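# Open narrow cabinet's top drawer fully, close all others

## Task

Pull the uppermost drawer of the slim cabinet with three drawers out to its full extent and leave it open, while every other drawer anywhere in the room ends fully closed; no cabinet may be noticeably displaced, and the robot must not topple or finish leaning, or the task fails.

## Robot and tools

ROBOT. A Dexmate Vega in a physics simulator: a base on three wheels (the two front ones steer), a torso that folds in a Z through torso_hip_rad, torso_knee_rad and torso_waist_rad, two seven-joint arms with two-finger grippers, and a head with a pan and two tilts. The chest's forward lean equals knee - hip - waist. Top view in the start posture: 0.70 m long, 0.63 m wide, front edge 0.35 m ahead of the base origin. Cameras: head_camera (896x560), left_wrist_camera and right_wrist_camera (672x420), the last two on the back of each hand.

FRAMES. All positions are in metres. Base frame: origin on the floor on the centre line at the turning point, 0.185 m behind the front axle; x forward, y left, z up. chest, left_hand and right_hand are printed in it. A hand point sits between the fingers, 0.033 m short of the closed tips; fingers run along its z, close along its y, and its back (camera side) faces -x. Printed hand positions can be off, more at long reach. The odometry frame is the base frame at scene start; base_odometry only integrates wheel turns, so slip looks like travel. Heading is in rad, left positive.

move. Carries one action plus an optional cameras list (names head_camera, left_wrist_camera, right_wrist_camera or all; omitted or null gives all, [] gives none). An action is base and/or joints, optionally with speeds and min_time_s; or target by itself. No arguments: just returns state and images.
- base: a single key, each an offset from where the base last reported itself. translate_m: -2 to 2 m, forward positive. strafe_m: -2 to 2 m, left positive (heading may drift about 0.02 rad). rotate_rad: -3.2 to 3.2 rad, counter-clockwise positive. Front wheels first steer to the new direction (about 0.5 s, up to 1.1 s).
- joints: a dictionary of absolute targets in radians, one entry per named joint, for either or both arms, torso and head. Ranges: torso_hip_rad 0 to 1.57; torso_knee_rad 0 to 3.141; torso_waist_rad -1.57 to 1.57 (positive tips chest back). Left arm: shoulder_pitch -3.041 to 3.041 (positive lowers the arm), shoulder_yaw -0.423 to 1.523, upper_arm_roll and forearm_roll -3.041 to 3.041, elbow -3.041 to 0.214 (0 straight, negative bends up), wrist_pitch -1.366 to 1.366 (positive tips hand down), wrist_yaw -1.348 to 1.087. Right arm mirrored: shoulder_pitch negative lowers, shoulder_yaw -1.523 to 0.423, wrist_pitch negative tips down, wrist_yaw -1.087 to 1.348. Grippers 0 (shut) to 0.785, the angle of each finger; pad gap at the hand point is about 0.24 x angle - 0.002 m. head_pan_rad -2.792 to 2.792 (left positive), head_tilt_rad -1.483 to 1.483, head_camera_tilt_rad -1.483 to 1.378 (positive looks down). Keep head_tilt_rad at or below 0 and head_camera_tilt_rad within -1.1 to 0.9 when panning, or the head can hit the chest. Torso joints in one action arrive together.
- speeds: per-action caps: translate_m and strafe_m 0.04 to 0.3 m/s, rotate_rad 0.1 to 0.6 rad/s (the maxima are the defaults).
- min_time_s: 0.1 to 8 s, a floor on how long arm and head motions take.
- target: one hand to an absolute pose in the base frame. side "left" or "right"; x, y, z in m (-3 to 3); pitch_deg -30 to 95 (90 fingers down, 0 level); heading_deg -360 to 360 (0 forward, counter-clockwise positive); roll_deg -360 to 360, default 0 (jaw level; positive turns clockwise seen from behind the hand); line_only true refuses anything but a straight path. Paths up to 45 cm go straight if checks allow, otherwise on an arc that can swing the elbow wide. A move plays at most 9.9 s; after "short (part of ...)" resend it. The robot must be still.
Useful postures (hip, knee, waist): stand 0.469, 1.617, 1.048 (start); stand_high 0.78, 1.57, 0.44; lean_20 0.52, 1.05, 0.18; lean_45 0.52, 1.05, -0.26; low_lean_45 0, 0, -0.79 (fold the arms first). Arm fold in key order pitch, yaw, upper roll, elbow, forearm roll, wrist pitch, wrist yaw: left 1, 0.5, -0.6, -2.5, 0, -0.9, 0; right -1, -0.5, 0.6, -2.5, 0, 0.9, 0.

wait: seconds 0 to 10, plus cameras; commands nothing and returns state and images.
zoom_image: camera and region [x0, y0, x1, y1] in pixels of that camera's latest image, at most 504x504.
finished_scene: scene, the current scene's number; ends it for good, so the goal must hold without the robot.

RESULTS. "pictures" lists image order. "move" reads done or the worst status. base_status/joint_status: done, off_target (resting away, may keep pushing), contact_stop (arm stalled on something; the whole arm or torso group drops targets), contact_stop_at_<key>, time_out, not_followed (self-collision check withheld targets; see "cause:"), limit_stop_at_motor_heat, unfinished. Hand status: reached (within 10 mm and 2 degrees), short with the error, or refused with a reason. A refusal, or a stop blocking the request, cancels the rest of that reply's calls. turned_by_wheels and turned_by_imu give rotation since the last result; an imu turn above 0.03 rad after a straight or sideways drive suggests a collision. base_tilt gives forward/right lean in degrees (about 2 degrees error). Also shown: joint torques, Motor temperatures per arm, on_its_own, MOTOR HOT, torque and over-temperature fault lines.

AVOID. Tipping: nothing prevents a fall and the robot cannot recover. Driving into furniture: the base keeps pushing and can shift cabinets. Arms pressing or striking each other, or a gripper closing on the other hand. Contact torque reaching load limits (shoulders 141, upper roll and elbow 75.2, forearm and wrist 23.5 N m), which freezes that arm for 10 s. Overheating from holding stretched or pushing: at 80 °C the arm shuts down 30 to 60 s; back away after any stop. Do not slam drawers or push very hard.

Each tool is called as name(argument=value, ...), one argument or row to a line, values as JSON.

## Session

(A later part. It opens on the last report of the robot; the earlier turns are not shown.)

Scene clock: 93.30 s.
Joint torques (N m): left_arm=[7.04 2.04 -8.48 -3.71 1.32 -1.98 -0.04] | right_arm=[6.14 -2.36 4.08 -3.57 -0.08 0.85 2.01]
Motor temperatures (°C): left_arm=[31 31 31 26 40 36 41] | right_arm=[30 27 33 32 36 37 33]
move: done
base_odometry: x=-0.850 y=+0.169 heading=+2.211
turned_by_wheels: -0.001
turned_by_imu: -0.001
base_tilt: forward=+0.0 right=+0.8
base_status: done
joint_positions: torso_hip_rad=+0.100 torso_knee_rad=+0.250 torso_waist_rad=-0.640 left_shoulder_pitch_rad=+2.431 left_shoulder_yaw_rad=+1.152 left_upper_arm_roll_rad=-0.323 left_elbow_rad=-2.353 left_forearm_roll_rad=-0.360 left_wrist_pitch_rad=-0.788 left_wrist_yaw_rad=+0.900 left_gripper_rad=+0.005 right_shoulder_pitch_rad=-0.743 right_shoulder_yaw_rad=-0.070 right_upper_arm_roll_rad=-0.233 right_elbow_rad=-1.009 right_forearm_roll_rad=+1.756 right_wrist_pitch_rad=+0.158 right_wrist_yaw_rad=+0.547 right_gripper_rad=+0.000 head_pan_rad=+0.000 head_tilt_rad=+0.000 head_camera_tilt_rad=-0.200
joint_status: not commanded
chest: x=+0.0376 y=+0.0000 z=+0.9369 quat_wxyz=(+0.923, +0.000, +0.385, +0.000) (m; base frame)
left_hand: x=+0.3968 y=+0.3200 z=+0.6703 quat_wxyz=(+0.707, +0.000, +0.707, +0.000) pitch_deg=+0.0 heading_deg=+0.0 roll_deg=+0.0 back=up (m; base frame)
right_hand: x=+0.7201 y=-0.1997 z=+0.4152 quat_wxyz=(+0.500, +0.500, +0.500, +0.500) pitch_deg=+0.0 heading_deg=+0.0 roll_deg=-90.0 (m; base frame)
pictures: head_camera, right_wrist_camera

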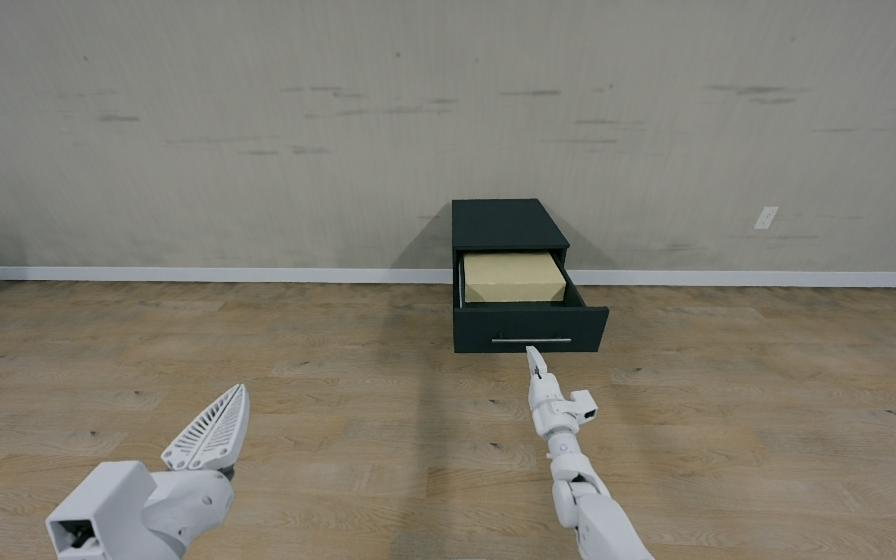

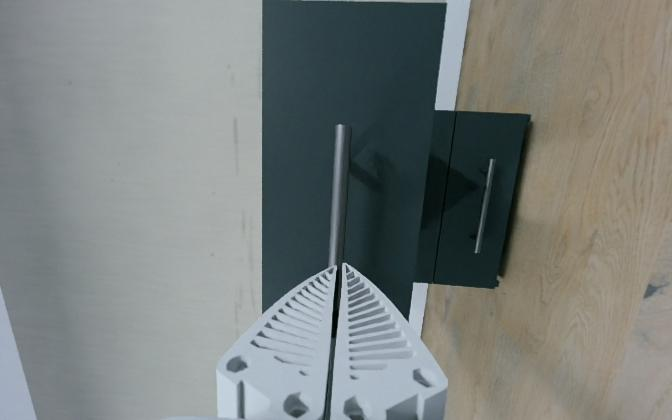

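move(
  joints={"right_gripper_rad": 0.3},
  cameras=[],
)

move(
  base={"translate_m": 0.02},
  speeds={"translate_m": 0.05},
  cameras=["right_wrist_camera", "head_camera"],
)

Scene clock: 94.83 s.
Joint torques (N m): left_arm=[7.38 -0.91 -8.29 -4.07 1.2 -1.48 0.22] | right_arm=[6.48 -1.57 4.08 -4.41 0 0.83 2.01]
Motor temperatures (°C): left_arm=[31 31 31 26 40 36 41] | right_arm=[30 27 33 32 36 37 33]
move: done
base_odometry: x=-0.850 y=+0.169 heading=+2.211
turned_by_wheels: +0.000
turned_by_imu: +0.000
base_tilt: forward=+0.1 right=+0.8
base_status: not commanded
joint_positions: torso_hip_rad=+0.100 torso_knee_rad=+0.250 torso_waist_rad=-0.640 left_shoulder_pitch_rad=+2.431 left_shoulder_yaw_rad=+1.152 left_upper_arm_roll_rad=-0.323 left_elbow_rad=-2.353 left_forearm_roll_rad=-0.360 left_wrist_pitch_rad=-0.788 left_wrist_yaw_rad=+0.900 left_gripper_rad=+0.005 right_shoulder_pitch_rad=-0.743 right_shoulder_yaw_rad=-0.070 right_upper_arm_roll_rad=-0.233 right_elbow_rad=-1.009 right_forearm_roll_rad=+1.756 right_wrist_pitch_rad=+0.158 right_wrist_yaw_rad=+0.547 right_gripper_rad=+0.300 head_pan_rad=+0.000 head_tilt_rad=+0.000 head_camera_tilt_rad=-0.200
joint_status: all done
chest: x=+0.0376 y=+0.0000 z=+0.9369 quat_wxyz=(+0.923, +0.000, +0.385, +0.000) (m; base frame)
left_hand: x=+0.3968 y=+0.3200 z=+0.6703 quat_wxyz=(+0.707, +0.000, +0.707, +0.000) pitch_deg=+0.0 heading_deg=+0.0 roll_deg=+0.0 back=up (m; base frame)
right_hand: x=+0.7201 y=-0.1997 z=+0.4152 quat_wxyz=(+0.500, +0.500, +0.500, +0.500) pitch_deg=+0.0 heading_deg=+0.0 roll_deg=-90.0 (m; base frame)
pictures: none
No camera images: "cameras" was empty.

Scene clock: 95.87 s.
Joint torques (N m): left_arm=[4.7 -0.55 -8.27 -4.55 1.14 -1.75 0.02] | right_arm=[7.05 -2.91 4.27 -5.73 -0.05 0.23 2.07]
Motor temperatures (°C): left_arm=[31 31 31 26 40 36 41] | right_arm=[30 27 33 32 36 37 33]
move: done
base_odometry: x=-0.862 y=+0.185 heading=+2.210
turned_by_wheels: -0.001
turned_by_imu: +0.000
base_tilt: forward=+0.0 right=+0.7
base_status: done
joint_positions: torso_hip_rad=+0.100 torso_knee_rad=+0.250 torso_waist_rad=-0.640 left_shoulder_pitch_rad=+2.431 left_shoulder_yaw_rad=+1.152 left_upper_arm_roll_rad=-0.323 left_elbow_rad=-2.353 left_forearm_roll_rad=-0.360 left_wrist_pitch_rad=-0.788 left_wrist_yaw_rad=+0.900 left_gripper_rad=+0.005 right_shoulder_pitch_rad=-0.743 right_shoulder_yaw_rad=-0.070 right_upper_arm_roll_rad=-0.233 right_elbow_rad=-1.009 right_forearm_roll_rad=+1.756 right_wrist_pitch_rad=+0.158 right_wrist_yaw_rad=+0.547 right_gripper_rad=+0.300 head_pan_rad=+0.000 head_tilt_rad=+0.000 head_camera_tilt_rad=-0.200
joint_status: not commanded
chest: x=+0.0376 y=+0.0000 z=+0.9369 quat_wxyz=(+0.923, +0.000, +0.385, +0.000) (m; base frame)
left_hand: x=+0.3969 y=+0.3200 z=+0.6702 quat_wxyz=(+0.707, +0.000, +0.707, +0.000) pitch_deg=+0.0 heading_deg=+0.0 roll_deg=+0.0 back=up (m; base frame)
right_hand: x=+0.7201 y=-0.1998 z=+0.4151 quat_wxyz=(+0.500, +0.500, +0.500, +0.500) pitch_deg=+0.0 heading_deg=+0.0 roll_deg=-90.0 (m; base frame)
pictures: head_camera, right_wrist_camera

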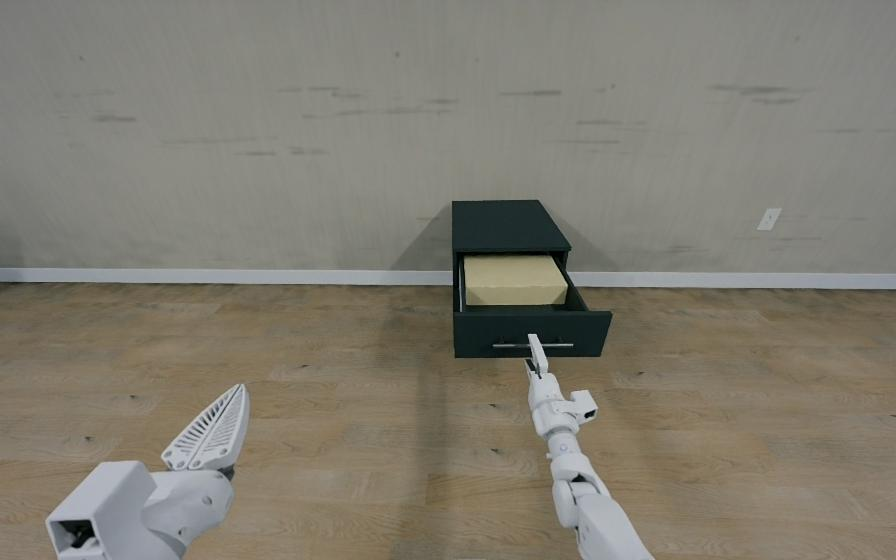

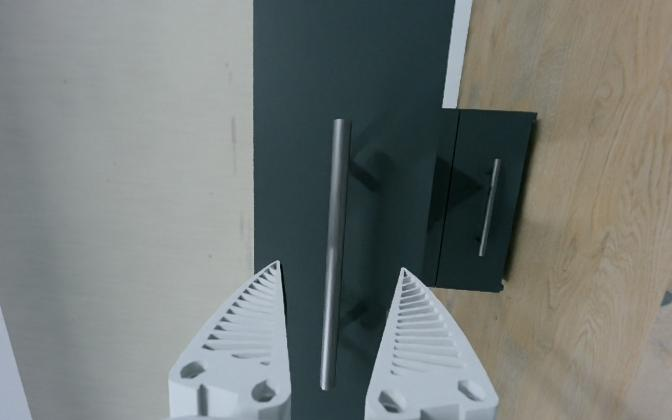

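move(
  base={"translate_m": 0.02},
  speeds={"translate_m": 0.05},
  cameras=["right_wrist_camera"],
)

move(
  joints={"right_gripper_rad": 0.0},
  cameras=["right_wrist_camera"],
)

Scene clock: 97.10 s.
Joint torques (N m): left_arm=[6.56 0.95 -7.69 -4.45 1.25 -2.18 0.27] | right_arm=[7.04 -1.25 4.13 -5.94 -0.34 0.75 1.93]
Motor temperatures (°C): left_arm=[31 31 31 26 40 36 41] | right_arm=[30 27 33 32 36 37 33]
move: done
base_odometry: x=-0.874 y=+0.201 heading=+2.210
turned_by_wheels: +0.000
turned_by_imu: +0.000
base_tilt: forward=+0.0 right=+0.8
base_status: done
joint_positions: torso_hip_rad=+0.100 torso_knee_rad=+0.250 torso_waist_rad=-0.640 left_shoulder_pitch_rad=+2.431 left_shoulder_yaw_rad=+1.152 left_upper_arm_roll_rad=-0.323 left_elbow_rad=-2.353 left_forearm_roll_rad=-0.360 left_wrist_pitch_rad=-0.788 left_wrist_yaw_rad=+0.900 left_gripper_rad=+0.005 right_shoulder_pitch_rad=-0.743 right_shoulder_yaw_rad=-0.070 right_upper_arm_roll_rad=-0.233 right_elbow_rad=-1.009 right_forearm_roll_rad=+1.756 right_wrist_pitch_rad=+0.158 right_wrist_yaw_rad=+0.547 right_gripper_rad=+0.300 head_pan_rad=+0.000 head_tilt_rad=+0.000 head_camera_tilt_rad=-0.200
joint_status: not commanded
chest: x=+0.0376 y=+0.0000 z=+0.9369 quat_wxyz=(+0.923, +0.000, +0.385, +0.000) (m; base frame)
left_hand: x=+0.3969 y=+0.3200 z=+0.6702 quat_wxyz=(+0.707, +0.000, +0.707, +0.000) pitch_deg=+0.0 heading_deg=+0.0 roll_deg=+0.0 back=up (m; base frame)
right_hand: x=+0.7201 y=-0.1998 z=+0.4151 quat_wxyz=(+0.500, +0.500, +0.500, +0.500) pitch_deg=+0.0 heading_deg=+0.0 roll_deg=-90.0 (m; base frame)
pictures: right_wrist_camera

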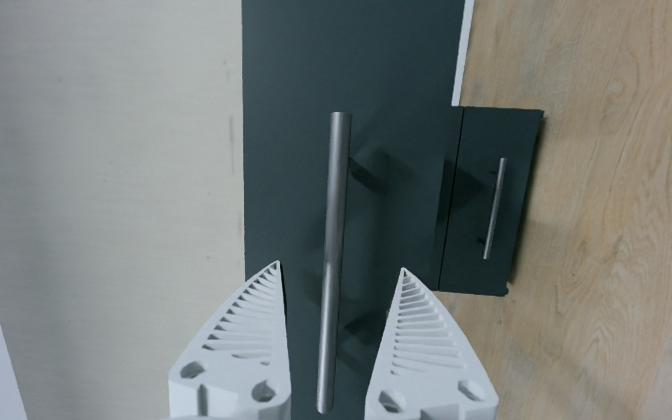

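Scene clock: 97.93 s.
Joint torques (N m): left_arm=[6.08 0.76 -8.08 -5.24 1.11 -2.38 0.18] | right_arm=[6.44 -2.51 3.82 -2.8 -0.17 0.8 -0.3]
Motor temperatures (°C): left_arm=[31 31 31 26 40 36 41] | right_arm=[30 27 33 32 36 37 33]
move: done
base_odometry: x=-0.874 y=+0.201 heading=+2.210
turned_by_wheels: +0.000
turned_by_imu: +0.000
base_tilt: forward=+0.0 right=+0.8
base_status: not commanded
joint_positions: torso_hip_rad=+0.100 torso_knee_rad=+0.250 torso_waist_rad=-0.640 left_shoulder_pitch_rad=+2.431 left_shoulder_yaw_rad=+1.152 left_upper_arm_roll_rad=-0.323 left_elbow_rad=-2.353 left_forearm_roll_rad=-0.360 left_wrist_pitch_rad=-0.788 left_wrist_yaw_rad=+0.900 left_gripper_rad=+0.005 right_shoulder_pitch_rad=-0.743 right_shoulder_yaw_rad=-0.070 right_upper_arm_roll_rad=-0.233 right_elbow_rad=-1.009 right_forearm_roll_rad=+1.756 right_wrist_pitch_rad=+0.158 right_wrist_yaw_rad=+0.548 right_gripper_rad=+0.000 head_pan_rad=+0.000 head_tilt_rad=+0.000 head_camera_tilt_rad=-0.200
joint_status: all done
chest: x=+0.0376 y=+0.0000 z=+0.9369 quat_wxyz=(+0.923, +0.000, +0.385, +0.000) (m; base frame)
left_hand: x=+0.3969 y=+0.3200 z=+0.6703 quat_wxyz=(+0.707, +0.000, +0.707, +0.000) pitch_deg=+0.0 heading_deg=+0.0 roll_deg=+0.0 back=up (m; base frame)
right_hand: x=+0.7201 y=-0.1998 z=+0.4155 quat_wxyz=(+0.500, +0.500, +0.500, +0.500) pitch_deg=+0.0 heading_deg=+0.0 roll_deg=-90.0 (m; base frame)
pictures: right_wrist_camera

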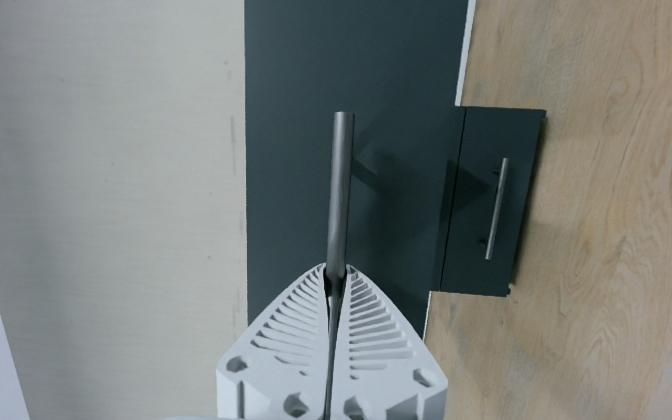

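move(
  base={"translate_m": -0.02},
  speeds={"translate_m": 0.05},
  cameras=["right_wrist_camera"],
)

move(
  base={"translate_m": -0.015},
  speeds={"translate_m": 0.05},
  cameras=["right_wrist_camera"],
)

Scene clock: 99.20 s.
Joint torques (N m): left_arm=[5.79 0.65 -7.73 -4.2 1.28 -2.09 0.11] | right_arm=[7.6 -1.59 4.48 -1.96 -0.21 0.57 -0.29]
Motor temperatures (°C): left_arm=[31 31 31 26 40 36 41] | right_arm=[30 27 33 32 36 36 33]
move: done
base_odometry: x=-0.862 y=+0.185 heading=+2.209
turned_by_wheels: -0.001
turned_by_imu: -0.001
base_tilt: forward=+0.0 right=+0.8
base_status: done
joint_positions: torso_hip_rad=+0.100 torso_knee_rad=+0.250 torso_waist_rad=-0.640 left_shoulder_pitch_rad=+2.431 left_shoulder_yaw_rad=+1.152 left_upper_arm_roll_rad=-0.323 left_elbow_rad=-2.353 left_forearm_roll_rad=-0.360 left_wrist_pitch_rad=-0.788 left_wrist_yaw_rad=+0.900 left_gripper_rad=+0.005 right_shoulder_pitch_rad=-0.743 right_shoulder_yaw_rad=-0.070 right_upper_arm_roll_rad=-0.233 right_elbow_rad=-1.009 right_forearm_roll_rad=+1.756 right_wrist_pitch_rad=+0.158 right_wrist_yaw_rad=+0.548 right_gripper_rad=+0.000 head_pan_rad=+0.000 head_tilt_rad=+0.000 head_camera_tilt_rad=-0.200
joint_status: not commanded
chest: x=+0.0375 y=+0.0000 z=+0.9369 quat_wxyz=(+0.923, +0.000, +0.385, +0.000) (m; base frame)
left_hand: x=+0.3968 y=+0.3200 z=+0.6703 quat_wxyz=(+0.707, +0.000, +0.707, +0.000) pitch_deg=+0.0 heading_deg=+0.0 roll_deg=+0.0 back=up (m; base frame)
right_hand: x=+0.7202 y=-0.1998 z=+0.4156 quat_wxyz=(+0.500, +0.500, +0.500, +0.500) pitch_deg=-0.1 heading_deg=+0.0 roll_deg=-90.0 (m; base frame)
pictures: right_wrist_camera

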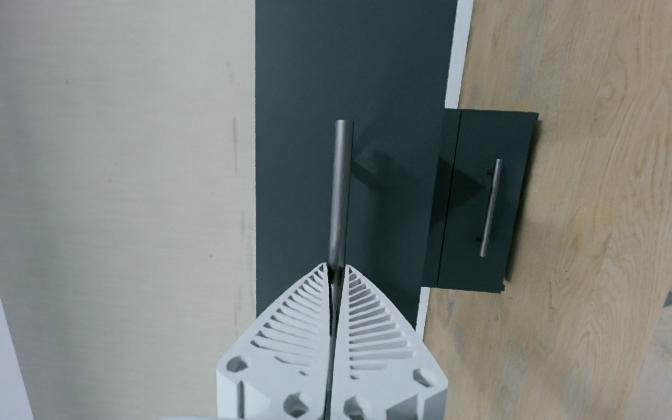

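Scene clock: 100.20 s.
Joint torques (N m): left_arm=[5.72 1.02 -7.44 -4.84 1.05 -2.01 0.01] | right_arm=[6.26 -2.26 3.91 -5.24 -0.25 0.25 2.11]
Motor temperatures (°C): left_arm=[31 31 31 26 40 36 41] | right_arm=[30 27 33 32 36 36 33]
move: done
base_odometry: x=-0.853 y=+0.173 heading=+2.209
turned_by_wheels: -0.001
turned_by_imu: -0.001
base_tilt: forward=+0.0 right=+0.8
base_status: done
joint_positions: torso_hip_rad=+0.100 torso_knee_rad=+0.250 torso_waist_rad=-0.640 left_shoulder_pitch_rad=+2.431 left_shoulder_yaw_rad=+1.152 left_upper_arm_roll_rad=-0.323 left_elbow_rad=-2.353 left_forearm_roll_rad=-0.360 left_wrist_pitch_rad=-0.788 left_wrist_yaw_rad=+0.900 left_gripper_rad=+0.005 right_shoulder_pitch_rad=-0.743 right_shoulder_yaw_rad=-0.070 right_upper_arm_roll_rad=-0.233 right_elbow_rad=-1.009 right_forearm_roll_rad=+1.756 right_wrist_pitch_rad=+0.158 right_wrist_yaw_rad=+0.547 right_gripper_rad=+0.000 head_pan_rad=+0.000 head_tilt_rad=+0.000 head_camera_tilt_rad=-0.200
joint_status: not commanded
chest: x=+0.0376 y=+0.0000 z=+0.9369 quat_wxyz=(+0.923, +0.000, +0.385, +0.000) (m; base frame)
left_hand: x=+0.3969 y=+0.3200 z=+0.6703 quat_wxyz=(+0.707, +0.000, +0.707, +0.000) pitch_deg=+0.0 heading_deg=+0.0 roll_deg=+0.0 back=up (m; base frame)
right_hand: x=+0.7201 y=-0.1998 z=+0.4152 quat_wxyz=(+0.500, +0.500, +0.500, +0.500) pitch_deg=+0.0 heading_deg=+0.0 roll_deg=-90.0 (m; base frame)
pictures: right_wrist_camera

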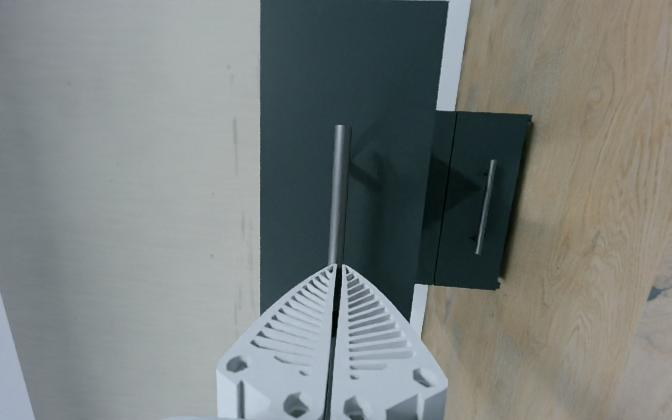

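move(
  base={"translate_m": -0.3},
  speeds={"translate_m": 0.15},
  cameras=["head_camera"],
)

zoom_image(
  camera="head_camera",
  region=[420, 150, 640, 350],
)

Scene clock: 103.93 s.
Joint torques (N m): left_arm=[6.52 0.54 -8.6 -4.36 1.02 -2.1 0.14] | right_arm=[7.67 -2.42 4.58 -4.8 -0.18 0.71 2.02]
Motor temperatures (°C): left_arm=[31 31 31 26 40 36 41] | right_arm=[30 27 33 32 36 36 33]
move: done
base_odometry: x=-0.674 y=-0.068 heading=+2.208
turned_by_wheels: -0.001
turned_by_imu: -0.001
base_tilt: forward=+0.0 right=+0.8
base_status: done
joint_positions: torso_hip_rad=+0.100 torso_knee_rad=+0.250 torso_waist_rad=-0.640 left_shoulder_pitch_rad=+2.431 left_shoulder_yaw_rad=+1.152 left_upper_arm_roll_rad=-0.323 left_elbow_rad=-2.353 left_forearm_roll_rad=-0.360 left_wrist_pitch_rad=-0.788 left_wrist_yaw_rad=+0.900 left_gripper_rad=+0.005 right_shoulder_pitch_rad=-0.743 right_shoulder_yaw_rad=-0.070 right_upper_arm_roll_rad=-0.233 right_elbow_rad=-1.009 right_forearm_roll_rad=+1.756 right_wrist_pitch_rad=+0.158 right_wrist_yaw_rad=+0.547 right_gripper_rad=+0.000 head_pan_rad=+0.000 head_tilt_rad=+0.000 head_camera_tilt_rad=-0.200
joint_status: not commanded
chest: x=+0.0376 y=+0.0000 z=+0.9369 quat_wxyz=(+0.923, +0.000, +0.385, +0.000) (m; base frame)
left_hand: x=+0.3969 y=+0.3200 z=+0.6703 quat_wxyz=(+0.707, +0.000, +0.707, +0.000) pitch_deg=+0.0 heading_deg=+0.0 roll_deg=+0.0 back=up (m; base frame)
right_hand: x=+0.7201 y=-0.1998 z=+0.4151 quat_wxyz=(+0.500, +0.500, +0.500, +0.500) pitch_deg=+0.0 heading_deg=+0.0 roll_deg=-90.0 (m; base frame)
pictures: head_camera

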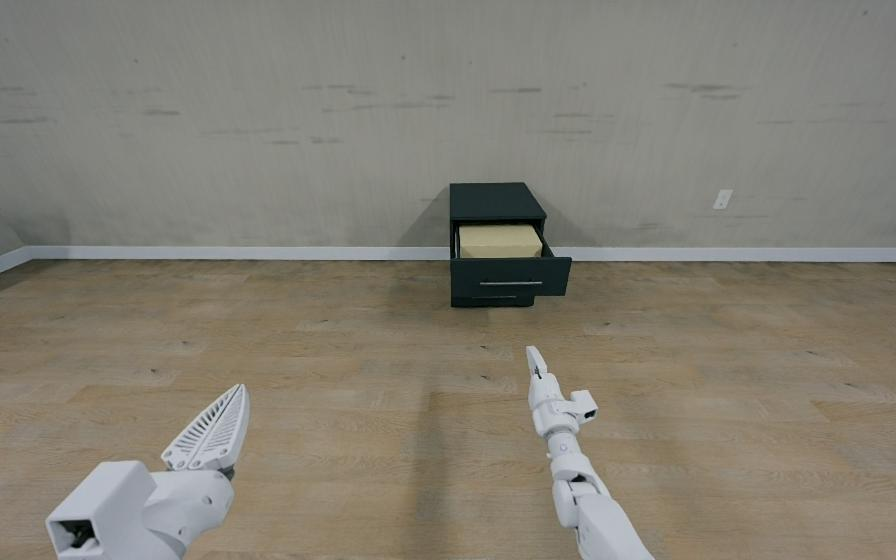

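Scaled by 2.291 from the camera's 896x560 image, which has a finer 960x600 frame.

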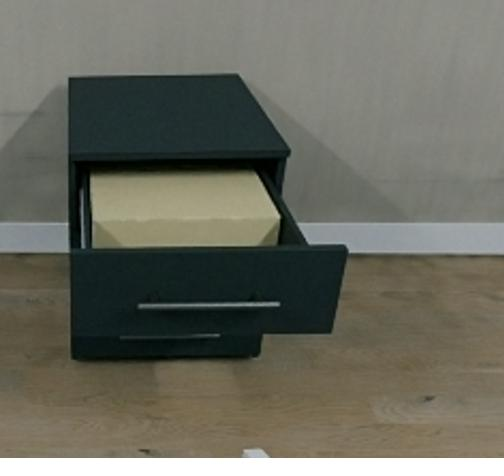

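finished_scene(
  scene=1,
)

The scene is finished: the task was done.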